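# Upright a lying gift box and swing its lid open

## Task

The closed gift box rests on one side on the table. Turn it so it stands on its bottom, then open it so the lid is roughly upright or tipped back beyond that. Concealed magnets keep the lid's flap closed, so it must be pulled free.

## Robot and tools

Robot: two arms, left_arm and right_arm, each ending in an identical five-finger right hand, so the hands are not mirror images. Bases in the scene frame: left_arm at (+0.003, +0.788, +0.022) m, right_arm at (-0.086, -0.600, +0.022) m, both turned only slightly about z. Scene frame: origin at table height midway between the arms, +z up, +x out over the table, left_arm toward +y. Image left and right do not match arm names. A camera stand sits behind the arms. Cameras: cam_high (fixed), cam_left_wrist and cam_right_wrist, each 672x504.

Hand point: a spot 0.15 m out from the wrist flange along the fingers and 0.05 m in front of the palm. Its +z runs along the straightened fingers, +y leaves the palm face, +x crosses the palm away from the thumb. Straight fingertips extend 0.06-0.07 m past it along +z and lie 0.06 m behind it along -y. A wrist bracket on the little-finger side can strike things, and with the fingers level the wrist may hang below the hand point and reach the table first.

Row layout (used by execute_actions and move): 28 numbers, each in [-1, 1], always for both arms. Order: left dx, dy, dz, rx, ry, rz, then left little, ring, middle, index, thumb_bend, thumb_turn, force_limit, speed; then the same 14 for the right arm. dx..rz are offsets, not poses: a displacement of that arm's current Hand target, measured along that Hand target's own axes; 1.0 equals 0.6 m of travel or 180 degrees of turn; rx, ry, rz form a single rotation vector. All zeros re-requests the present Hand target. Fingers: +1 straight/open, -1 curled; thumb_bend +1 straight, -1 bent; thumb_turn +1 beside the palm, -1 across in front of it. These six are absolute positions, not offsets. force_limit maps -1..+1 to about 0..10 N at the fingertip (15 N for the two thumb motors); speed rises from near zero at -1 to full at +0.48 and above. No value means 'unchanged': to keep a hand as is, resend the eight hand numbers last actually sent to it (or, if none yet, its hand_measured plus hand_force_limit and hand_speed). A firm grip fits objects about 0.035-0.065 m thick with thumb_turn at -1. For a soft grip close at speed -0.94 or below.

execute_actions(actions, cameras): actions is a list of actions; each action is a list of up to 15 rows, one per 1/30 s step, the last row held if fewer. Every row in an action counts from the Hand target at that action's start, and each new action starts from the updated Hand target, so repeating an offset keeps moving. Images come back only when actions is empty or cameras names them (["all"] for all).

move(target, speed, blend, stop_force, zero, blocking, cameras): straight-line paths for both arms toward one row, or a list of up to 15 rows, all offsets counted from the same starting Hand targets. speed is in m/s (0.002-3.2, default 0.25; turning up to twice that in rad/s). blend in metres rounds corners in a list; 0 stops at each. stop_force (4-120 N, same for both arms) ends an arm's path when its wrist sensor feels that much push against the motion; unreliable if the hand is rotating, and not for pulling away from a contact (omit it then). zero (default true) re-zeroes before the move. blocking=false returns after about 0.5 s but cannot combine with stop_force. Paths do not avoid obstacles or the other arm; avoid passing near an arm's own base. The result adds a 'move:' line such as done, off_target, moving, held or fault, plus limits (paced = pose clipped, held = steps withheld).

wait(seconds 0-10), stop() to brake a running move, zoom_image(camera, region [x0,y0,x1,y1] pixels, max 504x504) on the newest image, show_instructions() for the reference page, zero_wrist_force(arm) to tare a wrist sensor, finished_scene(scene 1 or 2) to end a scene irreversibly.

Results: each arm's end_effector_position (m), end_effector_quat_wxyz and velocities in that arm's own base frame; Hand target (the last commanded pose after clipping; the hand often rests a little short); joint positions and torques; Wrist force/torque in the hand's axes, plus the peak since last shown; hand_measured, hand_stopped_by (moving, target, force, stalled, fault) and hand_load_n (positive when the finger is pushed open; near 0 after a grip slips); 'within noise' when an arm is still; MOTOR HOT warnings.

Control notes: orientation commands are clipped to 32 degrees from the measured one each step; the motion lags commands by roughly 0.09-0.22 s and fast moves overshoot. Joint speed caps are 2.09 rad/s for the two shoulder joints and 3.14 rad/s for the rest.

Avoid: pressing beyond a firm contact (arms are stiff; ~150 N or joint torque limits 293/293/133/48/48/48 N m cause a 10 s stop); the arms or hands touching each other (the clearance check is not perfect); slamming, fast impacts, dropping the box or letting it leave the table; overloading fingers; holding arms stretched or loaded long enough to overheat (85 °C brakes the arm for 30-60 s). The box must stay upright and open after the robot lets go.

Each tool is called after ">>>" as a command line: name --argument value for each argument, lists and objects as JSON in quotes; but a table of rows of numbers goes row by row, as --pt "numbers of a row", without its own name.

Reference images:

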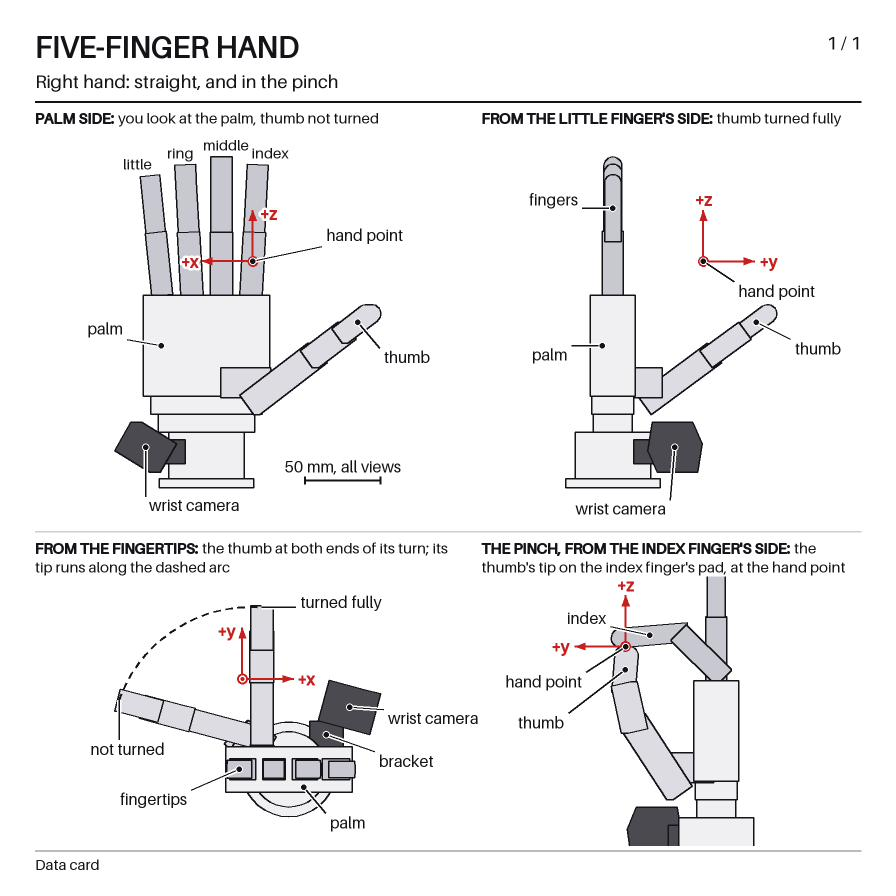

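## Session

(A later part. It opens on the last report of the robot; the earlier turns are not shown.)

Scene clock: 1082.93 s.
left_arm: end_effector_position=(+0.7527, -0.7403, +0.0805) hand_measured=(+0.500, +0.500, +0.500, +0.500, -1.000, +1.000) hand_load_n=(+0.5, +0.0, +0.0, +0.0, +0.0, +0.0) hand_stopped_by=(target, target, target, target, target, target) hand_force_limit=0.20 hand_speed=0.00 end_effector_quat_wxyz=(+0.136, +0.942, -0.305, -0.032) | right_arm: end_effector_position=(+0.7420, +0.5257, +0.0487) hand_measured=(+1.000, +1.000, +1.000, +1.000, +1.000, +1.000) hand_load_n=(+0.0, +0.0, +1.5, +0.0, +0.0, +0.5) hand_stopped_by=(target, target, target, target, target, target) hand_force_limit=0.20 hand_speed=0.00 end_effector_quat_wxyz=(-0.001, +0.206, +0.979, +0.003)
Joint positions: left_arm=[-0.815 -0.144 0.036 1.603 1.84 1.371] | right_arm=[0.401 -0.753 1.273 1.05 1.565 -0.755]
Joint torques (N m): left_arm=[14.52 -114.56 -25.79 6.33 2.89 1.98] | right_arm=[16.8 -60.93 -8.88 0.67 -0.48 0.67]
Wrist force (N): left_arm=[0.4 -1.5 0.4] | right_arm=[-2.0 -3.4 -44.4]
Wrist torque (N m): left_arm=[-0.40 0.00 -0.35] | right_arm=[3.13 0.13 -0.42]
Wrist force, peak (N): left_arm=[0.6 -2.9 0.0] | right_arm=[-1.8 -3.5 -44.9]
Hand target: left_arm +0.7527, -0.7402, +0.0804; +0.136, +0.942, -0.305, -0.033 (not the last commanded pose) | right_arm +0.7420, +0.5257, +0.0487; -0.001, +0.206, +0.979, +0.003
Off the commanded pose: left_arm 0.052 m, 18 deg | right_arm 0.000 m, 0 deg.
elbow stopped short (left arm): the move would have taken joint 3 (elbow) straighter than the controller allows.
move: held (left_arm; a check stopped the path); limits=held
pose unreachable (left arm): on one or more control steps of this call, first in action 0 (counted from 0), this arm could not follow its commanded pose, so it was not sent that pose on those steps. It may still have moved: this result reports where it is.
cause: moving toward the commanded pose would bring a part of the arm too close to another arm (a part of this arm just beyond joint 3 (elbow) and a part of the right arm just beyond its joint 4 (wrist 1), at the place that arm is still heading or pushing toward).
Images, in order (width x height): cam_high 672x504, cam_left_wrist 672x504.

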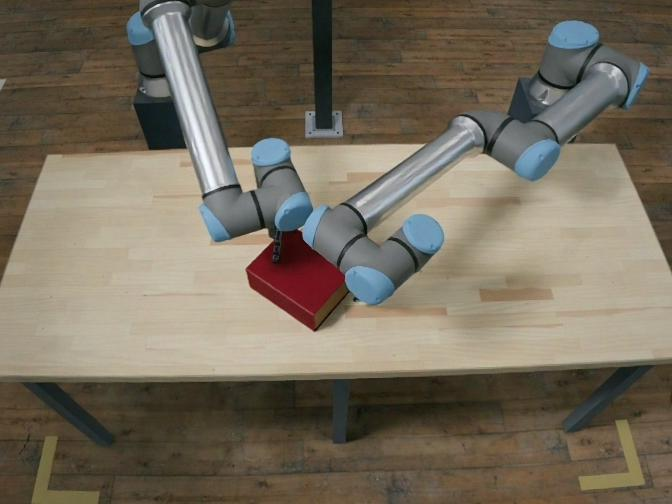

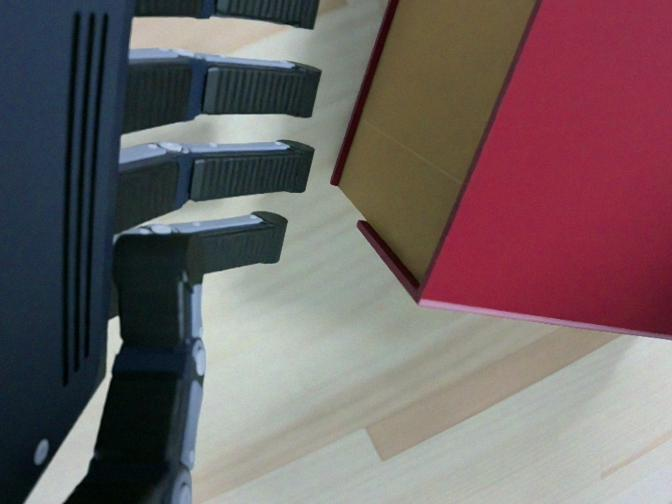

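>>> move --pt "0.005 -0.025 -0.215 0 0 0 0.5 0.5 0.5 0.5 -1 1 0.2 0 0 -0.05 -0.05 0 0 0 1 1 1 1 1 1 0.2 0" --pt "-0.217 0.318 -0.157 -0.125 0.237 -0.411 0.7 0.7 0.7 0.7 -1 1 0.2 0 0 -0.07 -0.05 0 0 0 1 1 1 1 1 1 0.2 0" --pt "-0.19 0.352 0.128 -0.125 0.237 -0.411 0.7 0.7 0.7 0.7 -1 1 0.2 0 0 -0.07 -0.05 0 0 0.07 0.5 0.5 1 1 -1 1 0.2 0" --speed '[0.1,0.3,0.2]' --cameras '["all"]'

Scene clock: 1112.43 s.
left_arm: end_effector_position=(+0.5296, -0.8559, +0.0624) hand_measured=(+0.700, +0.700, +0.700, +0.700, -1.000, +1.000) hand_load_n=(+0.0, +0.0, +0.0, +0.0, +0.0, +0.0) hand_stopped_by=(target, target, target, target, target, target) hand_force_limit=0.20 hand_speed=0.00 end_effector_quat_wxyz=(+0.348, +0.841, +0.382, +0.160) | right_arm: end_effector_position=(+0.7251, +0.4871, +0.0785) hand_measured=(+0.500, +0.500, +1.000, +1.000, -1.000, +1.000) hand_load_n=(+0.0, +0.0, +0.0, +0.0, +0.0, +0.0) hand_stopped_by=(target, target, target, target, target, target) hand_force_limit=0.20 hand_speed=0.00 end_effector_quat_wxyz=(-0.001, +0.312, +0.950, +0.002)
Joint positions: left_arm=[-1.294 -0.853 1.527 0.199 1.171 -0.43] | right_arm=[0.383 -0.831 1.359 1.042 1.565 -0.554]
Joint torques (N m): left_arm=[-8.66 -77.13 -46.32 -0.27 -3.16 -2.18] | right_arm=[15.08 -74.68 -29.12 4.69 0.69 1.84]
Wrist force (N): left_arm=[0.0 -1.1 0.1] | right_arm=[2.2 0.9 2.4]
Wrist torque (N m): left_arm=[-0.47 0.03 -0.04] | right_arm=[-0.01 -0.38 -0.10]
Wrist force, peak (N): left_arm=[0.6 -1.8 1.3] | right_arm=[-1.6 -3.6 -45.1]
Hand target: left_arm +0.5296, -0.8559, +0.0624; +0.348, +0.841, +0.382, +0.160 | right_arm +0.7251, +0.4871, +0.0785; -0.001, +0.312, +0.950, +0.002
Off the commanded pose: left_arm 0.000 m, 0 deg | right_arm 0.000 m, 0 deg.
elbow stopped short (left arm): the move would have taken joint 3 (elbow) straighter than the controller allows.
move: done

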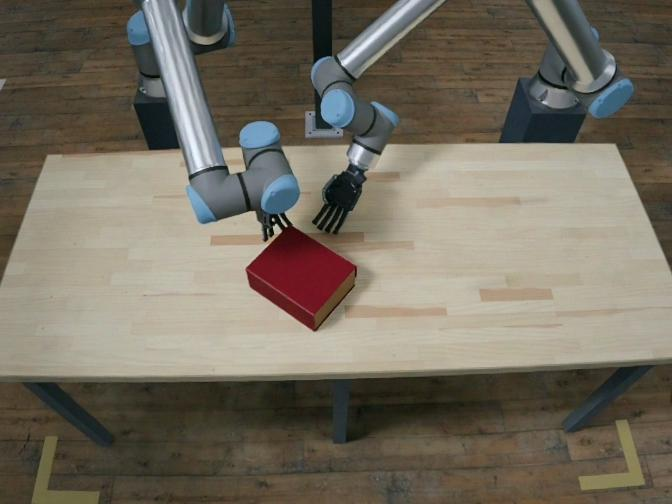

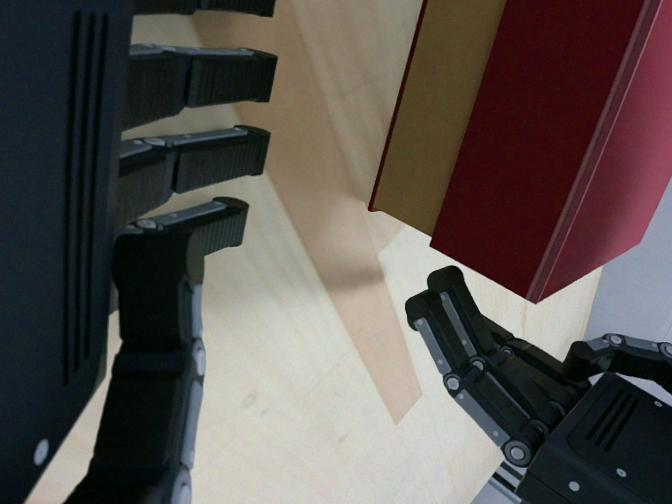

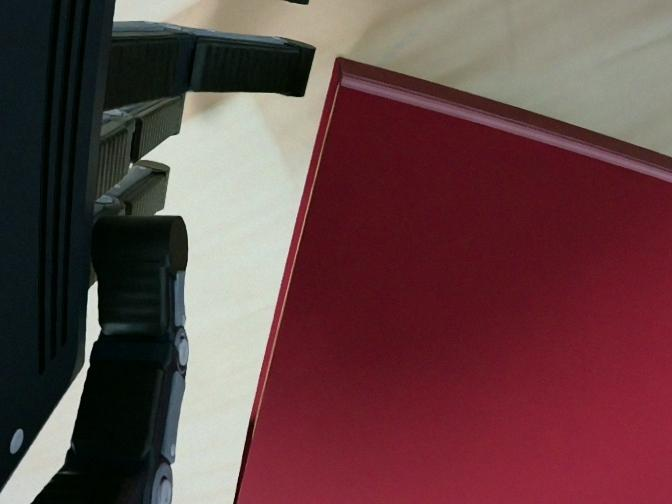

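>>> move --pt "0.06 0 0 0 0 0 0.7 0.7 0.7 0.7 -1 1 0.2 0 -0.033 0 0 0 0 0 1 0.5 1 1 -1 1 0.2 0" --speed 0.1

>>> move --pt "0 0.09 0.09 0 0 0 0.7 0.7 0.7 0.7 -1 1 0.2 0 0 0 0 0 0 0 1 0.5 1 1 -1 1 0.2 0" --speed 0.02 --stop_force 5

>>> move --pt "0 0 0 0 0 0 0.7 0.7 0.7 0.7 -1 1 0.2 0 0 0.1 0 0 0 0 1 0.5 1 1 -1 1 0.2 0" --speed 0.02 --stop_force 5 --cameras '["all"]'

Scene clock: 1124.00 s.
left_arm: end_effector_position=(+0.5530, -0.8290, +0.0625) hand_measured=(+0.700, +0.700, +0.700, +0.700, -1.000, +1.000) hand_load_n=(+0.0, +0.0, +0.0, +0.0, +0.0, +0.0) hand_stopped_by=(target, target, target, target, target, target) hand_force_limit=0.20 hand_speed=0.00 end_effector_quat_wxyz=(+0.348, +0.841, +0.382, +0.160) | right_arm: end_effector_position=(+0.7409, +0.4755, +0.0784) hand_measured=(+1.000, +0.500, +1.000, +1.000, -1.000, +1.000) hand_load_n=(+0.0, +0.0, +0.0, +0.0, +0.0, +0.0) hand_stopped_by=(target, target, target, target, target, target) hand_force_limit=0.20 hand_speed=0.00 end_effector_quat_wxyz=(-0.001, +0.312, +0.950, +0.002)
Joint positions: left_arm=[-1.254 -0.871 1.558 0.174 1.197 -0.397] | right_arm=[0.362 -0.821 1.341 1.051 1.565 -0.575]
Joint torques (N m): left_arm=[11.19 -112.82 -16.8 -0.36 1.99 2.43] | right_arm=[-12.07 -76.75 -37.72 7.75 -2.1 -1.61]
Wrist force (N): left_arm=[-0.1 -1.1 0.8] | right_arm=[2.1 1.2 2.0]
Wrist torque (N m): left_arm=[-0.49 0.02 -0.35] | right_arm=[0.07 -0.37 0.23]
Wrist force, peak (N): left_arm=[0.5 -1.1 0.8] | right_arm=[2.8 0.8 2.9]
Hand target: left_arm +0.5532, -0.8288, +0.0625; +0.348, +0.841, +0.382, +0.160 | right_arm +0.7410, +0.4754, +0.0784; -0.001, +0.312, +0.950, +0.002
Off the commanded pose: left_arm 0.000 m, 0 deg | right_arm 0.000 m, 0 deg.
move: done

Scene clock: 1128.90 s.
left_arm: end_effector_position=(+0.6109, -0.8789, +0.0626) hand_measured=(+0.700, +0.700, +0.700, +0.700, -1.000, +1.000) hand_load_n=(+0.0, +0.0, +0.0, +0.0, +0.0, +0.0) hand_stopped_by=(target, target, target, target, target, target) hand_force_limit=0.20 hand_speed=0.00 end_effector_quat_wxyz=(+0.348, +0.841, +0.382, +0.160) | right_arm: end_effector_position=(+0.7410, +0.4754, +0.0784) hand_measured=(+1.000, +0.500, +1.000, +1.000, -1.000, +1.000) hand_load_n=(+0.0, +0.0, +0.0, +0.0, +0.0, +0.0) hand_stopped_by=(target, target, target, target, target, target) hand_force_limit=0.20 hand_speed=0.00 end_effector_quat_wxyz=(-0.001, +0.312, +0.950, +0.002)
Joint positions: left_arm=[-1.205 -0.775 1.372 0.25 1.229 -0.358] | right_arm=[0.362 -0.821 1.34 1.051 1.565 -0.575]
Joint torques (N m): left_arm=[13.27 -84.13 -48.22 3.97 2.19 2.03] | right_arm=[-10.33 -76.22 -37.35 7.59 -2.23 -1.78]
Wrist force (N): left_arm=[-0.3 -1.1 0.4] | right_arm=[2.2 0.9 2.3]
Wrist torque (N m): left_arm=[-0.47 0.10 -0.30] | right_arm=[0.00 -0.39 0.23]
Wrist force, peak (N): left_arm=[-0.1 -1.4 0.5] | right_arm=[2.9 1.2 2.5]
Hand target: left_arm +0.6109, -0.8789, +0.0626; +0.348, +0.841, +0.382, +0.160 | right_arm +0.7410, +0.4754, +0.0784; -0.001, +0.312, +0.950, +0.002
Off the commanded pose: left_arm 0.000 m, 0 deg | right_arm 0.000 m, 0 deg.
move: done

Scene clock: 1133.00 s.
left_arm: end_effector_position=(+0.6109, -0.8789, +0.0626) hand_measured=(+0.700, +0.700, +0.700, +0.700, -1.000, +1.000) hand_load_n=(+0.0, +0.0, +0.0, +0.0, +0.0, +0.0) hand_stopped_by=(target, target, target, target, target, target) hand_force_limit=0.20 hand_speed=0.00 end_effector_quat_wxyz=(+0.348, +0.841, +0.382, +0.160) | right_arm: end_effector_position=(+0.7766, +0.5237, +0.0786) hand_measured=(+1.000, +0.500, +1.000, +1.000, -1.000, +1.000) hand_load_n=(+0.0, +1.0, +0.0, +0.0, +0.0, +0.0) hand_stopped_by=(target, target, target, target, target, target) hand_force_limit=0.20 hand_speed=0.00 end_effector_quat_wxyz=(-0.001, +0.312, +0.950, +0.002)
Joint positions: left_arm=[-1.205 -0.775 1.372 0.25 1.229 -0.358] | right_arm=[0.4 -0.734 1.177 1.126 1.565 -0.536]
Joint torques (N m): left_arm=[13.34 -85.64 -47.87 4.23 2.06 2.02] | right_arm=[16.48 -81.78 -39.55 7.27 2.12 1.97]
Wrist force (N): left_arm=[-0.3 -0.9 0.6] | right_arm=[3.3 -0.1 2.4]
Wrist torque (N m): left_arm=[-0.46 0.09 -0.29] | right_arm=[0.02 -0.45 -0.09]
Wrist force, peak (N): left_arm=[-0.3 -1.1 0.9] | right_arm=[3.4 0.2 2.5]
Hand target: left_arm +0.6109, -0.8789, +0.0626; +0.348, +0.841, +0.382, +0.160 | right_arm +0.7766, +0.5237, +0.0786; -0.001, +0.312, +0.950, +0.002
Off the commanded pose: left_arm 0.000 m, 0 deg | right_arm 0.000 m, 0 deg.
move: done

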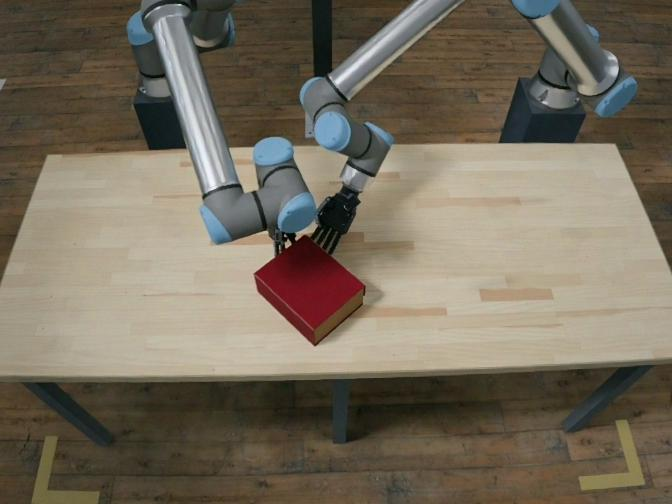

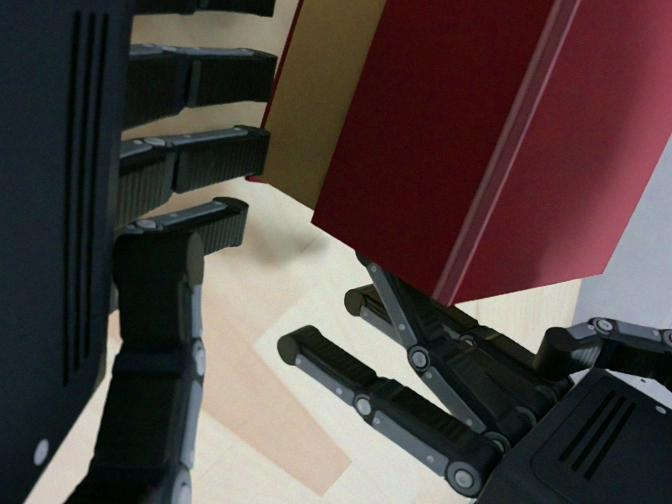

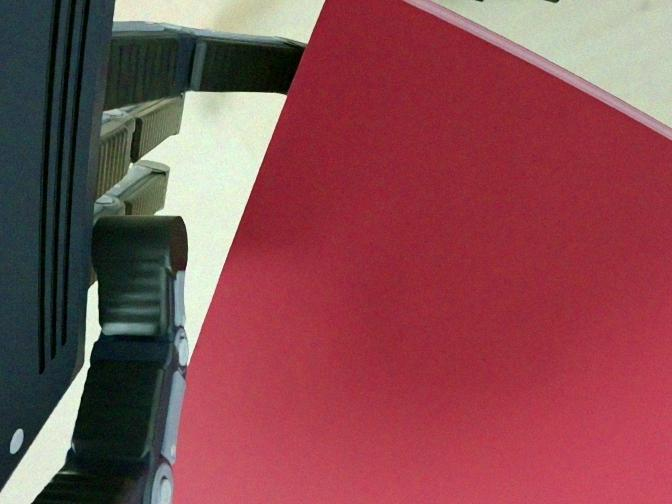

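>>> move --pt "0 0 0 0 0 0 0.7 0.7 0.7 0.7 -1 1 0.2 0 0.05 0 0 0 0 0 1 0.5 1 1 -1 1 0.2 0" --speed 0.015 --cameras '["cam_high","cam_left_wrist"]'

>>> zoom_image --camera "cam_left_wrist" --region '[200, 120, 560, 380]'

Scene clock: 1141.07 s.
left_arm: end_effector_position=(+0.6109, -0.8789, +0.0626) hand_measured=(+0.700, +0.700, +0.700, +0.700, -1.000, +1.000) hand_load_n=(+0.0, +0.0, +0.0, +0.0, +0.0, +0.0) hand_stopped_by=(target, target, target, target, target, target) hand_force_limit=0.20 hand_speed=0.00 end_effector_quat_wxyz=(+0.348, +0.841, +0.382, +0.160) | right_arm: end_effector_position=(+0.7527, +0.5413, +0.0788) hand_measured=(+1.000, +0.500, +1.000, +1.000, -1.000, +1.000) hand_load_n=(+0.0, +0.0, +0.0, +0.0, +0.0, +0.0) hand_stopped_by=(target, target, target, target, target, target) hand_force_limit=0.20 hand_speed=0.00 end_effector_quat_wxyz=(-0.001, +0.312, +0.950, +0.002)
Joint positions: left_arm=[-1.205 -0.775 1.372 0.25 1.229 -0.358] | right_arm=[0.43 -0.749 1.205 1.113 1.565 -0.506]
Joint torques (N m): left_arm=[13.1 -83.26 -48.3 4.1 2.09 1.83] | right_arm=[16.53 -99.1 -26.05 1.08 2.32 2.11]
Wrist force (N): left_arm=[-0.4 -0.9 0.4] | right_arm=[2.8 0.8 2.3]
Wrist torque (N m): left_arm=[-0.44 0.11 -0.30] | right_arm=[-0.04 -0.47 -0.09]
Wrist force, peak (N): left_arm=[-0.5 -1.3 0.5] | right_arm=[3.5 0.0 2.4]
Hand target: left_arm +0.6109, -0.8789, +0.0626; +0.348, +0.841, +0.382, +0.160 | right_arm +0.7524, +0.5415, +0.0788; -0.001, +0.312, +0.950, +0.002
Off the commanded pose: left_arm 0.000 m, 0 deg | right_arm 0.000 m, 0 deg.
move: done
Images, in order (width x height): cam_high 672x504, cam_left_wrist 672x504.

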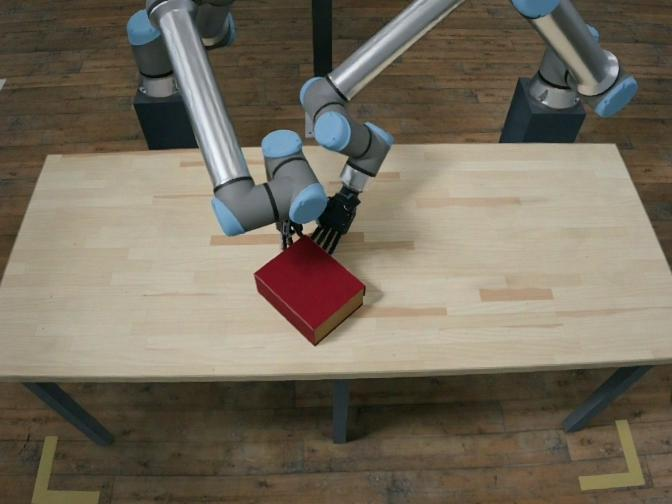

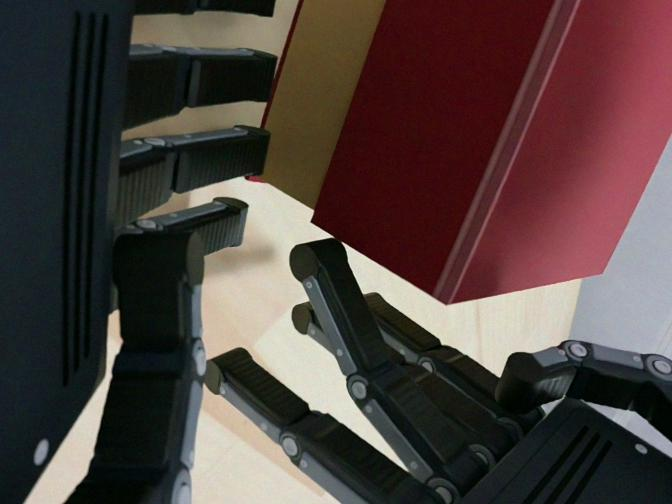

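Scaled by 1.400.

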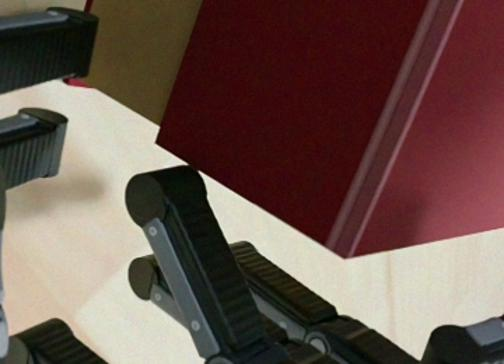

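>>> move --pt "0 0 0 0 0 0 0.7 0.7 0.7 0.7 -1 1 0.2 0 -0.005 -0.03 0 0 0 0.0 1 0.5 1 1 -1 1 0.2 0" --pt "0 0 0 0 0 0 0.7 0.7 0.7 0.7 -1 1 0.2 0 -0.075 -0.03 0 0 0 0.05 1 0.5 1 1 -1 1 0.2 0" --speed 0.08

>>> move --pt "0 0 0 0 0 0 0.7 0.7 0.7 0.7 -1 1 0.2 0 0 0.09 0 0 0 0 1 0.5 1 1 -1 1 0.2 0" --speed 0.02 --stop_force 4 --cameras '["cam_left_wrist","cam_right_wrist"]'

Scene clock: 1148.17 s.
left_arm: end_effector_position=(+0.6109, -0.8789, +0.0626) hand_measured=(+0.700, +0.700, +0.700, +0.700, -1.000, +1.000) hand_load_n=(+0.0, +0.0, +0.0, +0.0, +0.0, +0.0) hand_stopped_by=(target, target, target, target, target, target) hand_force_limit=0.20 hand_speed=0.00 end_effector_quat_wxyz=(+0.348, +0.841, +0.382, +0.160) | right_arm: end_effector_position=(+0.7779, +0.5004, +0.0785) hand_measured=(+1.000, +0.500, +1.000, +1.000, -1.000, +1.000) hand_load_n=(+0.0, +0.0, +0.0, +0.0, +0.0, +0.0) hand_stopped_by=(target, target, target, target, target, target) hand_force_limit=0.20 hand_speed=0.00 end_effector_quat_wxyz=(-0.002, +0.385, +0.923, +0.002)
Joint positions: left_arm=[-1.205 -0.775 1.372 0.25 1.229 -0.358] | right_arm=[0.387 -0.75 1.207 1.112 1.565 -0.393]
Joint torques (N m): left_arm=[14.56 -84.31 -48.86 3.96 1.89 1.72] | right_arm=[-12.43 -81.77 -38.9 7.46 0.96 2.25]
Wrist force (N): left_arm=[-0.2 -0.6 0.4] | right_arm=[2.6 1.0 2.0]
Wrist torque (N m): left_arm=[-0.40 0.08 -0.28] | right_arm=[0.01 -0.43 -0.07]
Wrist force, peak (N): left_arm=[-0.3 -1.2 0.6] | right_arm=[3.1 1.0 2.4]
Hand target: left_arm +0.6109, -0.8789, +0.0626; +0.348, +0.841, +0.382, +0.160 | right_arm +0.7780, +0.5003, +0.0785; -0.002, +0.385, +0.923, +0.002
Off the commanded pose: left_arm 0.000 m, 0 deg | right_arm 0.000 m, 0 deg.
move: done

Scene clock: 1151.97 s.
left_arm: end_effector_position=(+0.6109, -0.8789, +0.0626) hand_measured=(+0.700, +0.700, +0.700, +0.700, -1.000, +1.000) hand_load_n=(+0.0, -0.5, +0.0, +0.0, +0.0, +0.0) hand_stopped_by=(target, target, target, target, target, target) hand_force_limit=0.20 hand_speed=0.00 end_effector_quat_wxyz=(+0.348, +0.841, +0.382, +0.160) | right_arm: end_effector_position=(+0.8164, +0.5383, +0.0787) hand_measured=(+1.000, +0.500, +1.000, +1.000, -1.000, +1.000) hand_load_n=(+0.0, +1.0, +0.0, +0.0, +0.0, +0.0) hand_stopped_by=(target, target, target, target, target, target) hand_force_limit=0.20 hand_speed=0.00 end_effector_quat_wxyz=(-0.002, +0.385, +0.923, +0.002)
Joint positions: left_arm=[-1.205 -0.775 1.372 0.25 1.229 -0.358] | right_arm=[0.41 -0.66 1.037 1.193 1.565 -0.37]
Joint torques (N m): left_arm=[11.65 -84.6 -48 3.85 1.78 1.82] | right_arm=[16.14 -86.02 -40.2 6.97 2.35 1.95]
Wrist force (N): left_arm=[0.0 -1.1 0.4] | right_arm=[3.0 -0.4 1.8]
Wrist torque (N m): left_arm=[-0.47 0.05 -0.29] | right_arm=[0.01 -0.39 -0.12]
Wrist force, peak (N): left_arm=[-0.2 -1.3 0.4] | right_arm=[2.9 1.3 2.3]
Hand target: left_arm +0.6109, -0.8789, +0.0626; +0.348, +0.841, +0.382, +0.160 | right_arm +0.8164, +0.5383, +0.0787; -0.002, +0.385, +0.923, +0.002
Off the commanded pose: left_arm 0.000 m, 0 deg | right_arm 0.000 m, 0 deg.
move: done
Images, in order (width x height): cam_left_wrist 672x504, cam_right_wrist 672x504.

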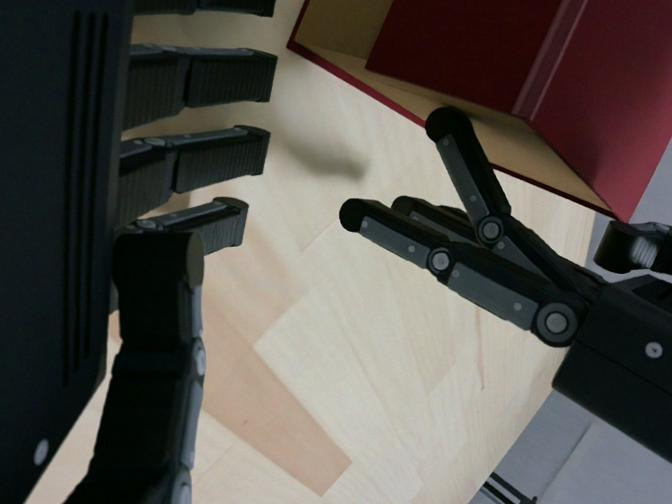

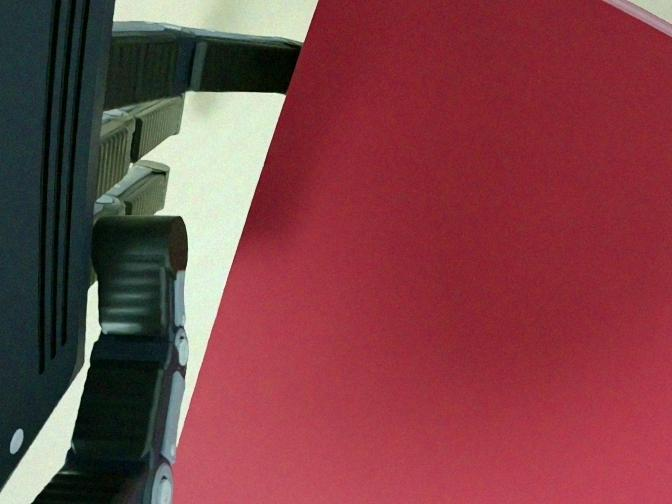

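>>> move --pt "0 0 0 0 0 0 0.7 0.7 0.7 0.7 -1 1 0.2 0 0.08 0.012 0 0 0 0.0 1 0.5 1 1 -1 1 0.2 0" --speed 0.03 --cameras '["cam_high","cam_left_wrist","cam_right_wrist"]'

Scene clock: 1158.37 s.
left_arm: end_effector_position=(+0.6109, -0.8789, +0.0626) hand_measured=(+0.700, +0.700, +0.700, +0.700, -1.000, +1.000) hand_load_n=(+0.0, +0.0, +0.0, +0.0, +0.0, +0.0) hand_stopped_by=(target, target, target, target, target, target) hand_force_limit=0.20 hand_speed=0.00 end_effector_quat_wxyz=(+0.348, +0.841, +0.382, +0.160) | right_arm: end_effector_position=(+0.7881, +0.5771, +0.0789) hand_measured=(+1.000, +0.500, +1.000, +1.000, -1.000, +1.000) hand_load_n=(+0.0, -1.0, +0.0, +0.0, +0.0, +0.0) hand_stopped_by=(target, target, target, target, target, target) hand_force_limit=0.20 hand_speed=0.00 end_effector_quat_wxyz=(-0.002, +0.385, +0.923, +0.002) end_effector_velocity=(-0.002, +0.003, +0.001) end_effector_angular_velocity=(+0.000, -0.001, +0.000)
Joint positions: left_arm=[-1.205 -0.775 1.372 0.25 1.229 -0.358] | right_arm=[0.462 -0.66 1.037 1.193 1.565 -0.317]
Joint velocities: left_arm=[within noise] | right_arm=[0.005 -0.001 0 0 0.001 0.005]
Joint torques (N m): left_arm=[11.95 -85.49 -47.71 4.03 1.71 1.81] | right_arm=[16.02 -86.11 -40.14 8.06 2.02 2.02]
Wrist force (N): left_arm=[-0.1 -0.8 0.6] | right_arm=[1.4 0.9 2.5]
Wrist torque (N m): left_arm=[-0.43 0.07 -0.28] | right_arm=[-0.10 -0.44 -0.11]
Wrist force, peak (N): left_arm=[-0.2 -1.4 0.5] | right_arm=[2.4 0.5 2.9]
Hand target: left_arm +0.6109, -0.8789, +0.0626; +0.348, +0.841, +0.382, +0.160 | right_arm +0.7878, +0.5775, +0.0789; -0.002, +0.385, +0.923, +0.002
Off the commanded pose: left_arm 0.000 m, 0 deg | right_arm 0.000 m, 0 deg.
move: done

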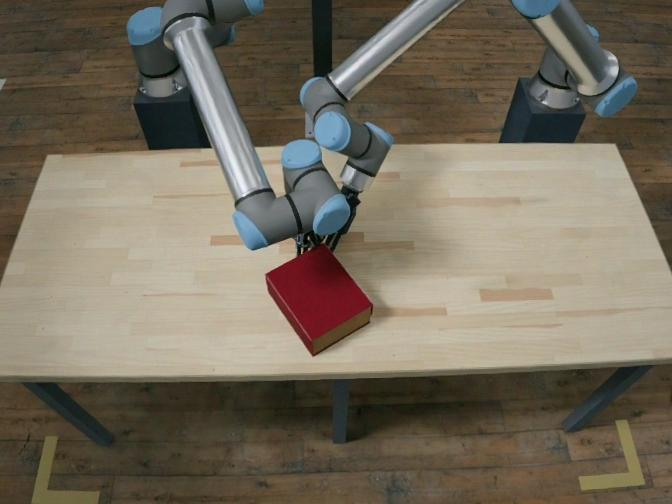

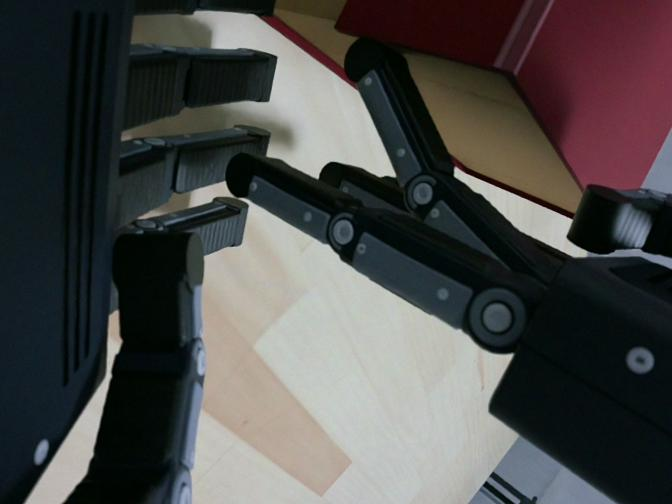

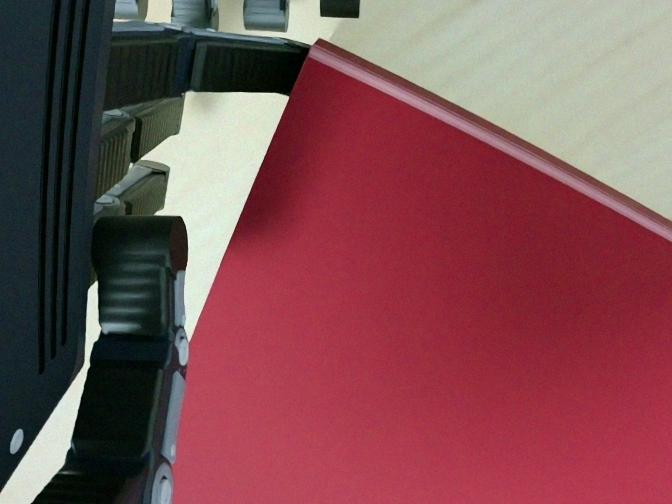

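>>> move --pt "0 0.0 0.0 0 0 0 0.7 0.7 0.7 0.7 -1 1 0.2 0 0.0 -0.002 0 0 0 0.0 1 0.5 0.5 0.5 -1 1 0.2 0" --speed 0.03

>>> move --pt "0 0.05 0.05 0 0 0 0.7 0.7 0.7 0.7 -1 1 0.2 0 0.06 0.012 0 0 0 0.0 1 0.5 0.5 0.5 -1 1 0.2 0" --speed 0.025 --stop_force 9 --cameras '["cam_high","cam_left_wrist","cam_right_wrist"]'

Scene clock: 1163.60 s.
left_arm: end_effector_position=(+0.6109, -0.8789, +0.0626) hand_measured=(+0.700, +0.700, +0.700, +0.700, -1.000, +1.000) hand_load_n=(+0.0, +0.0, +0.0, +0.0, +0.0, +0.0) hand_stopped_by=(target, target, target, target, target, target) hand_force_limit=0.20 hand_speed=0.00 end_effector_quat_wxyz=(+0.348, +0.841, +0.382, +0.160) | right_arm: end_effector_position=(+0.7870, +0.5767, +0.0789) hand_measured=(+1.000, +0.500, +0.500, +0.500, -1.000, +1.000) hand_load_n=(-0.5, +0.0, +0.0, +0.0, +0.0, +0.0) hand_stopped_by=(target, target, target, target, target, target) hand_force_limit=0.20 hand_speed=0.00 end_effector_quat_wxyz=(-0.002, +0.385, +0.923, +0.002)
Joint positions: left_arm=[-1.205 -0.775 1.372 0.25 1.229 -0.358] | right_arm=[0.462 -0.662 1.041 1.191 1.565 -0.317]
Joint torques (N m): left_arm=[11.62 -84.5 -47.79 3.89 1.5 1.56] | right_arm=[-12.37 -103.73 -28.33 0.87 1.56 -1.6]
Wrist force (N): left_arm=[-0.4 -0.9 0.4] | right_arm=[2.8 0.8 2.1]
Wrist torque (N m): left_arm=[-0.45 0.12 -0.30] | right_arm=[-0.01 -0.46 -0.05]
Wrist force, peak (N): left_arm=[-0.4 -1.4 0.4] | right_arm=[3.5 -3.2 4.1]
Hand target: left_arm +0.6109, -0.8789, +0.0626; +0.348, +0.841, +0.382, +0.160 | right_arm +0.7870, +0.5766, +0.0789; -0.002, +0.385, +0.923, +0.002
Off the commanded pose: left_arm 0.000 m, 0 deg | right_arm 0.000 m, 0 deg.
move: done

Scene clock: 1165.43 s.
left_arm: end_effector_position=(+0.6195, -0.8864, +0.0626) hand_measured=(+0.700, +0.700, +0.700, +0.700, -1.000, +1.000) hand_load_n=(+0.0, +0.0, +1.5, +0.0, +0.0, +0.0) hand_stopped_by=(target, target, target, target, target, target) hand_force_limit=0.20 hand_speed=0.00 end_effector_quat_wxyz=(+0.348, +0.841, +0.382, +0.160) | right_arm: end_effector_position=(+0.7816, +0.5848, +0.0790) hand_measured=(+1.000, +0.500, +0.500, +0.500, -1.000, +1.000) hand_load_n=(-1.5, +0.0, +0.0, +0.0, +0.0, +0.5) hand_stopped_by=(target, target, target, target, target, target) hand_force_limit=0.20 hand_speed=0.00 end_effector_quat_wxyz=(-0.002, +0.385, +0.923, +0.002)
Joint positions: left_arm=[-1.199 -0.76 1.343 0.263 1.234 -0.353] | right_arm=[0.473 -0.661 1.038 1.192 1.565 -0.306]
Joint torques (N m): left_arm=[-9.44 -129.59 -26.52 -1.68 -3.84 -2.05] | right_arm=[-8.33 -100.08 -24.23 1.12 -1.83 -2.08]
Wrist force (N): left_arm=[-0.7 -7.4 1.3] | right_arm=[-1.6 1.5 -3.8]
Wrist torque (N m): left_arm=[-0.48 0.07 -0.44] | right_arm=[0.26 -0.11 -0.16]
Wrist force, peak (N): left_arm=[1.1 -14.4 -6.6] | right_arm=[-11.6 1.9 -2.5]
Hand target: left_arm +0.6195, -0.8864, +0.0626; +0.348, +0.841, +0.382, +0.160 (not the last commanded pose) | right_arm +0.7816, +0.5848, +0.0790; -0.002, +0.385, +0.923, +0.002 (not the last commanded pose)
Off the commanded pose: left_arm 0.031 m, 0 deg | right_arm 0.027 m, 0 deg.
move: contact (left_arm, right_arm)

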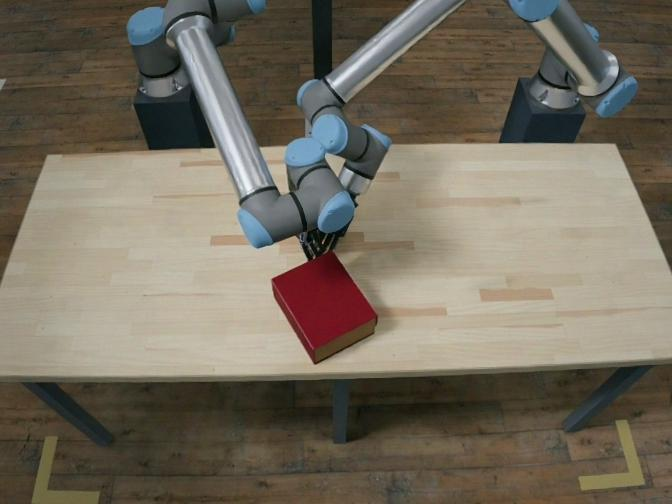

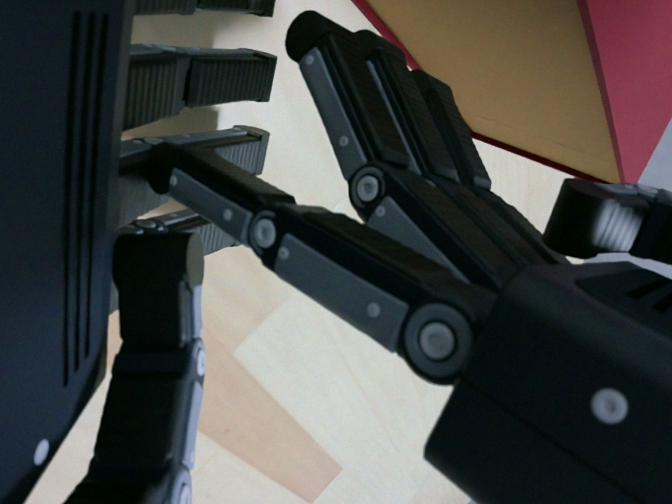

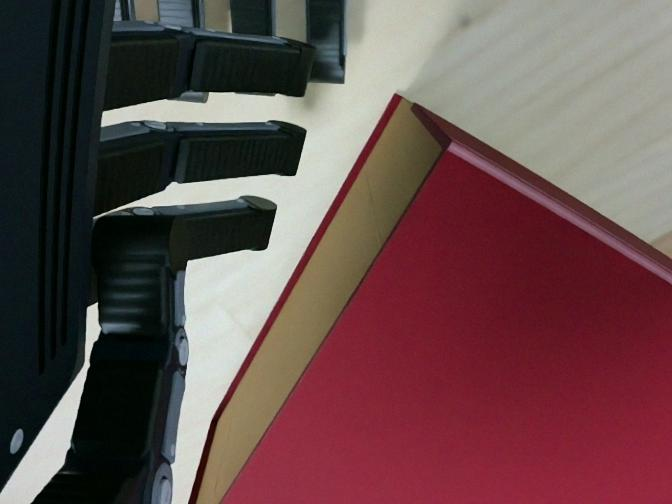

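>>> move --pt "0 -0.08 -0.08 0 0 0 0.7 0.7 0.7 0.7 -1 1 0.2 0 0 -0.07 -0.1 0 0 0 1 0.5 0.5 0.5 -1 1 0.2 0" --cameras '["all"]'

Scene clock: 1188.17 s.
left_arm: end_effector_position=(+0.5685, -0.8419, +0.0625) hand_measured=(+0.700, +0.700, +0.700, +0.700, -1.000, +1.000) hand_load_n=(+0.0, +0.0, +0.0, +0.0, +0.0, +0.0) hand_stopped_by=(target, target, target, target, target, target) hand_force_limit=0.20 hand_speed=0.00 end_effector_quat_wxyz=(+0.348, +0.841, +0.382, +0.160) | right_arm: end_effector_position=(+0.7519, +0.5550, +0.1387) hand_measured=(+1.000, +0.500, +0.500, +0.500, -1.000, +1.000) hand_load_n=(+0.0, +0.0, +0.0, +0.0, +0.0, +0.0) hand_stopped_by=(target, target, target, target, target, target) hand_force_limit=0.20 hand_speed=0.00 end_effector_quat_wxyz=(-0.002, +0.385, +0.923, +0.002)
Joint positions: left_arm=[-1.24 -0.847 1.511 0.192 1.207 -0.385] | right_arm=[0.458 -0.774 1.137 1.206 1.565 -0.321]
Joint torques (N m): left_arm=[-8.57 -115.14 -19.64 -0.36 -3.23 -2.15] | right_arm=[-9.95 -101.56 -27.82 7.88 -2.43 -1.65]
Wrist force (N): left_arm=[-0.3 -0.8 0.7] | right_arm=[2.2 0.6 2.3]
Wrist torque (N m): left_arm=[-0.43 0.07 -0.03] | right_arm=[-0.06 -0.40 0.19]
Wrist force, peak (N): left_arm=[-0.6 -7.9 1.9] | right_arm=[2.4 1.5 3.6]
Hand target: left_arm +0.5683, -0.8418, +0.0625; +0.348, +0.841, +0.382, +0.160 | right_arm +0.7518, +0.5550, +0.1389; -0.002, +0.385, +0.923, +0.002
Off the commanded pose: left_arm 0.000 m, 0 deg | right_arm 0.000 m, 0 deg.
move: done

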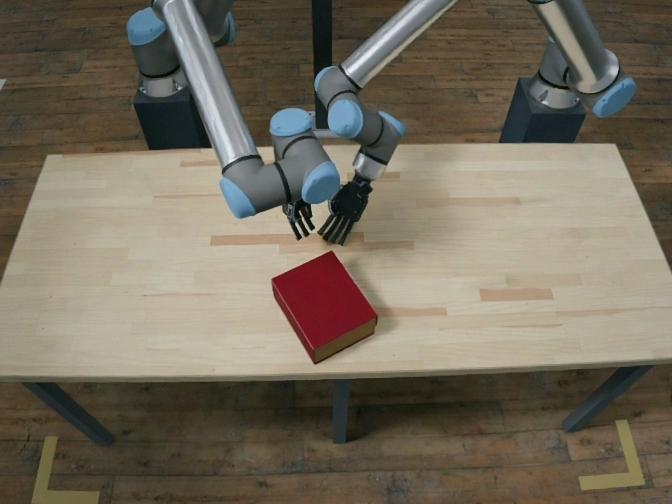

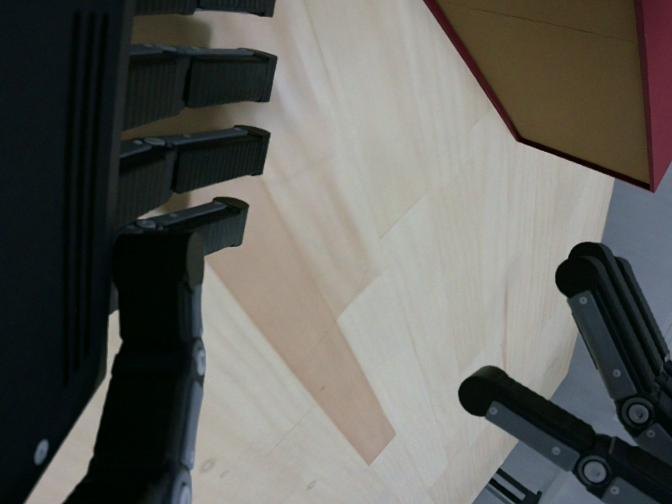

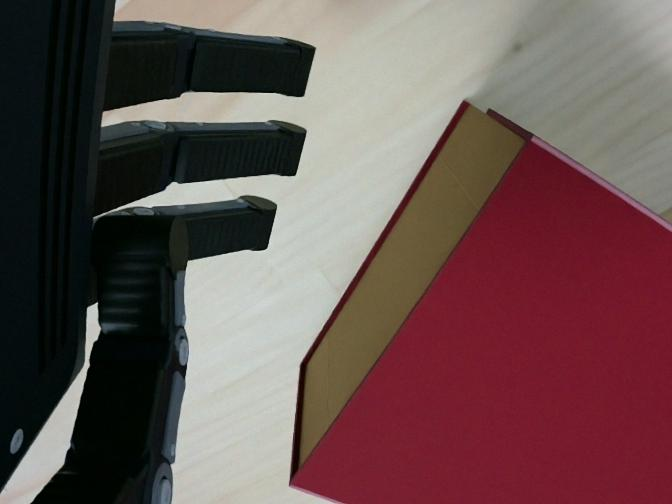

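>>> move --pt "0 0.3 -0.3 0.25 0 0 1 1 1 1 -1 1 0.2 0 0 0 -0.05 0 0 0.083 0.5 0.5 0.5 0.5 -1 1 0.2 0" --cameras '["all"]'

Scene clock: 1231.43 s.
left_arm: end_effector_position=(+0.5679, -0.8417, +0.1920) hand_measured=(+1.000, +1.000, +1.000, +1.000, -1.000, +1.000) hand_load_n=(+0.0, +0.0, +0.0, +0.0, +0.0, +0.0) hand_stopped_by=(target, target, target, target, target, target) hand_force_limit=0.20 hand_speed=0.00 end_effector_quat_wxyz=(+0.186, +0.891, +0.406, +0.083) | right_arm: end_effector_position=(+0.7518, +0.5549, +0.1542) hand_measured=(+0.500, +0.500, +0.500, +0.500, -1.000, +1.000) hand_load_n=(+0.0, +0.0, +0.0, +0.0, +0.0, +0.0) hand_stopped_by=(target, target, target, target, target, target) hand_force_limit=0.20 hand_speed=0.00 end_effector_quat_wxyz=(-0.002, +0.446, +0.895, +0.002)
Joint positions: left_arm=[-1.197 -0.851 1.18 0.872 1.388 -0.447] | right_arm=[0.468 -0.778 1.115 1.232 1.565 -0.179]
Joint torques (N m): left_arm=[-8.25 -121.6 -25.67 0.78 -2.82 1.86] | right_arm=[-11.65 -81 -28.05 0.92 -1.83 -1.8]
Wrist force (N): left_arm=[-0.4 -2.6 -0.1] | right_arm=[2.0 0.6 2.3]
Wrist torque (N m): left_arm=[-0.60 0.12 -0.30] | right_arm=[-0.08 -0.35 0.19]
Wrist force, peak (N): left_arm=[0.5 25.2 -4.8] | right_arm=[2.5 0.5 2.8]
Hand target: left_arm +0.5679, -0.8417, +0.1920; +0.186, +0.891, +0.406, +0.083 (not the last commanded pose) | right_arm +0.7518, +0.5548, +0.1541; -0.002, +0.446, +0.895, +0.002 (not the last commanded pose)
Off the commanded pose: left_arm 0.125 m, 23 deg | right_arm 0.015 m, 7 deg.
move: held (left_arm, right_arm; a check stopped the path); limits=held
pose unreachable (left arm): on one or more control steps of this call, first in action 0 (counted from 0), this arm could not follow its commanded pose, so it was not sent that pose on those steps. It may still have moved: this result reports where it is.
cause: moving toward the commanded pose would bring a part of the arm too close to another arm (a part of this arm just beyond joint 4 (wrist 1) and a part of the right arm just beyond its joint 5 (wrist 2), along the way the arms are being sent, or toward where that arm still pushes).
pose unreachable (right arm): on one or more control steps of this call, first in action 0 (counted from 0), this arm could not follow its commanded pose, so it was not sent that pose on those steps. It may still have moved: this result reports where it is.
cause: moving toward the commanded pose would bring a part of the arm too close to another arm (a part of this arm just beyond joint 5 (wrist 2) and a part of the left arm just beyond its joint 4 (wrist 1), along the way the arms are being sent, or toward where that arm still pushes).

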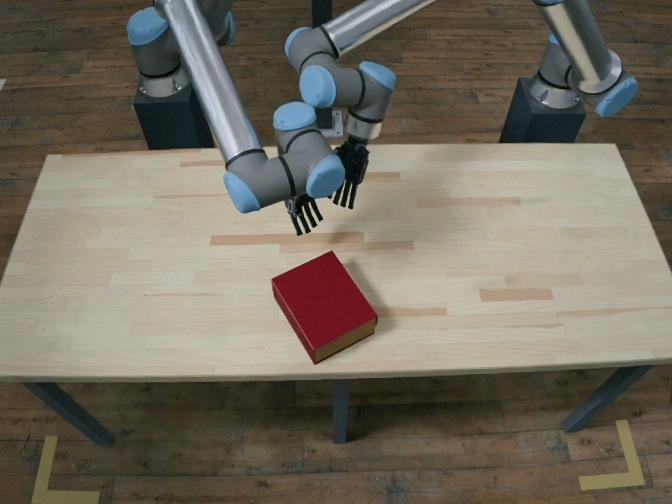

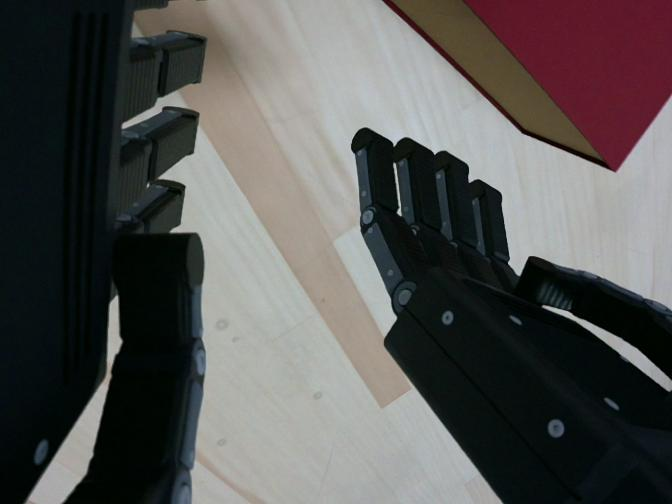

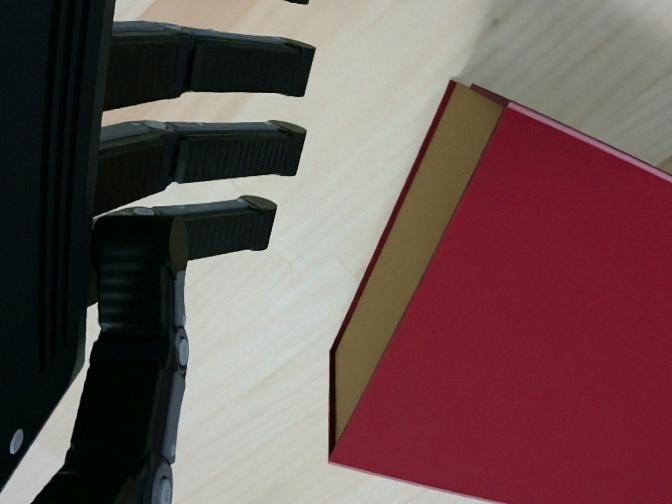

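>>> move --pt "0 0 0 0 0 0 1 1 1 1 -1 1 0.2 0 -0.25 -0.25 -0.1 0 0 0 0.5 0.5 0.5 0.5 -1 1 0.2 0"

>>> move --pt "0 0.2 -0.3 0.13 0 0 1 1 1 1 -1 1 0.2 0 0 0 0 0 0 0 0.5 0.5 0.5 0.5 -1 1 0.2 0"

Scene clock: 1236.33 s.
left_arm: end_effector_position=(+0.5679, -0.8417, +0.1920) hand_measured=(+1.000, +1.000, +1.000, +1.000, -1.000, +1.000) hand_load_n=(+0.0, +0.0, +0.0, +0.0, +0.0, +0.0) hand_stopped_by=(target, target, target, target, target, target) hand_force_limit=0.20 hand_speed=0.00 end_effector_quat_wxyz=(+0.186, +0.891, +0.406, +0.083) | right_arm: end_effector_position=(+0.7226, +0.3447, +0.2129) hand_measured=(+0.500, +0.500, +0.500, +0.500, -1.000, +1.000) hand_load_n=(+0.0, +0.0, +0.5, +0.0, +0.0, +0.0) hand_stopped_by=(target, target, target, target, target, target) hand_force_limit=0.20 hand_speed=0.00 end_effector_quat_wxyz=(-0.002, +0.446, +0.895, +0.002)
Joint positions: left_arm=[-1.197 -0.851 1.18 0.872 1.388 -0.447] | right_arm=[0.229 -1.039 1.451 1.159 1.565 -0.419]
Joint torques (N m): left_arm=[-9.9 -120.34 -24.93 1.2 -2.96 1.93] | right_arm=[-11.37 -84.21 -26.54 1.29 -2.46 -1.68]
Wrist force (N): left_arm=[-0.9 -2.8 -0.3] | right_arm=[1.9 0.7 2.1]
Wrist torque (N m): left_arm=[-0.62 0.20 -0.34] | right_arm=[-0.03 -0.33 0.19]
Wrist force, peak (N): left_arm=[-0.7 -3.0 -0.4] | right_arm=[3.2 1.7 2.6]
Hand target: left_arm +0.5679, -0.8417, +0.1920; +0.186, +0.891, +0.406, +0.083 | right_arm +0.7226, +0.3444, +0.2129; -0.002, +0.446, +0.895, +0.002
Off the commanded pose: left_arm 0.000 m, 0 deg | right_arm 0.000 m, 0 deg.
move: done

Scene clock: 1238.43 s.
left_arm: end_effector_position=(+0.5960, -0.8645, +0.4039) hand_measured=(+1.000, +1.000, +1.000, +1.000, -1.000, +1.000) hand_load_n=(+0.0, +0.0, +0.0, +0.0, +0.0, +0.0) hand_stopped_by=(target, target, target, target, target, target) hand_force_limit=0.20 hand_speed=0.00 end_effector_quat_wxyz=(+0.021, +0.909, +0.416, +0.003) | right_arm: end_effector_position=(+0.7226, +0.3444, +0.2129) hand_measured=(+0.500, +0.500, +0.500, +0.500, -1.000, +1.000) hand_load_n=(+0.0, +0.0, +0.5, +0.0, +0.0, +0.0) hand_stopped_by=(target, target, target, target, target, target) hand_force_limit=0.20 hand_speed=0.00 end_effector_quat_wxyz=(-0.002, +0.446, +0.895, +0.002)
Joint positions: left_arm=[-1.132 -0.446 0.035 1.939 1.566 -0.418] | right_arm=[0.228 -1.04 1.452 1.159 1.565 -0.419]
Joint torques (N m): left_arm=[-9.12 -104.01 -48.81 6.1 -2.55 -2.06] | right_arm=[-13.84 -82.88 -27.36 1.15 -2.65 -1.9]
Wrist force (N): left_arm=[-0.5 -3.3 -0.1] | right_arm=[1.7 0.8 2.5]
Wrist torque (N m): left_arm=[-0.53 0.10 -0.28] | right_arm=[-0.03 -0.32 0.17]
Wrist force, peak (N): left_arm=[-0.6 -4.0 0.9] | right_arm=[1.8 1.2 2.8]
Hand target: left_arm +0.5973, -0.8663, +0.4049; +0.001, +0.910, +0.414, -0.001 | right_arm +0.7226, +0.3444, +0.2129; -0.002, +0.446, +0.895, +0.002
Off the commanded pose: left_arm 0.002 m, 2 deg | right_arm 0.000 m, 0 deg.
elbow stopped short (left arm): the move would have taken joint 3 (elbow) straighter than the controller allows.
move: done


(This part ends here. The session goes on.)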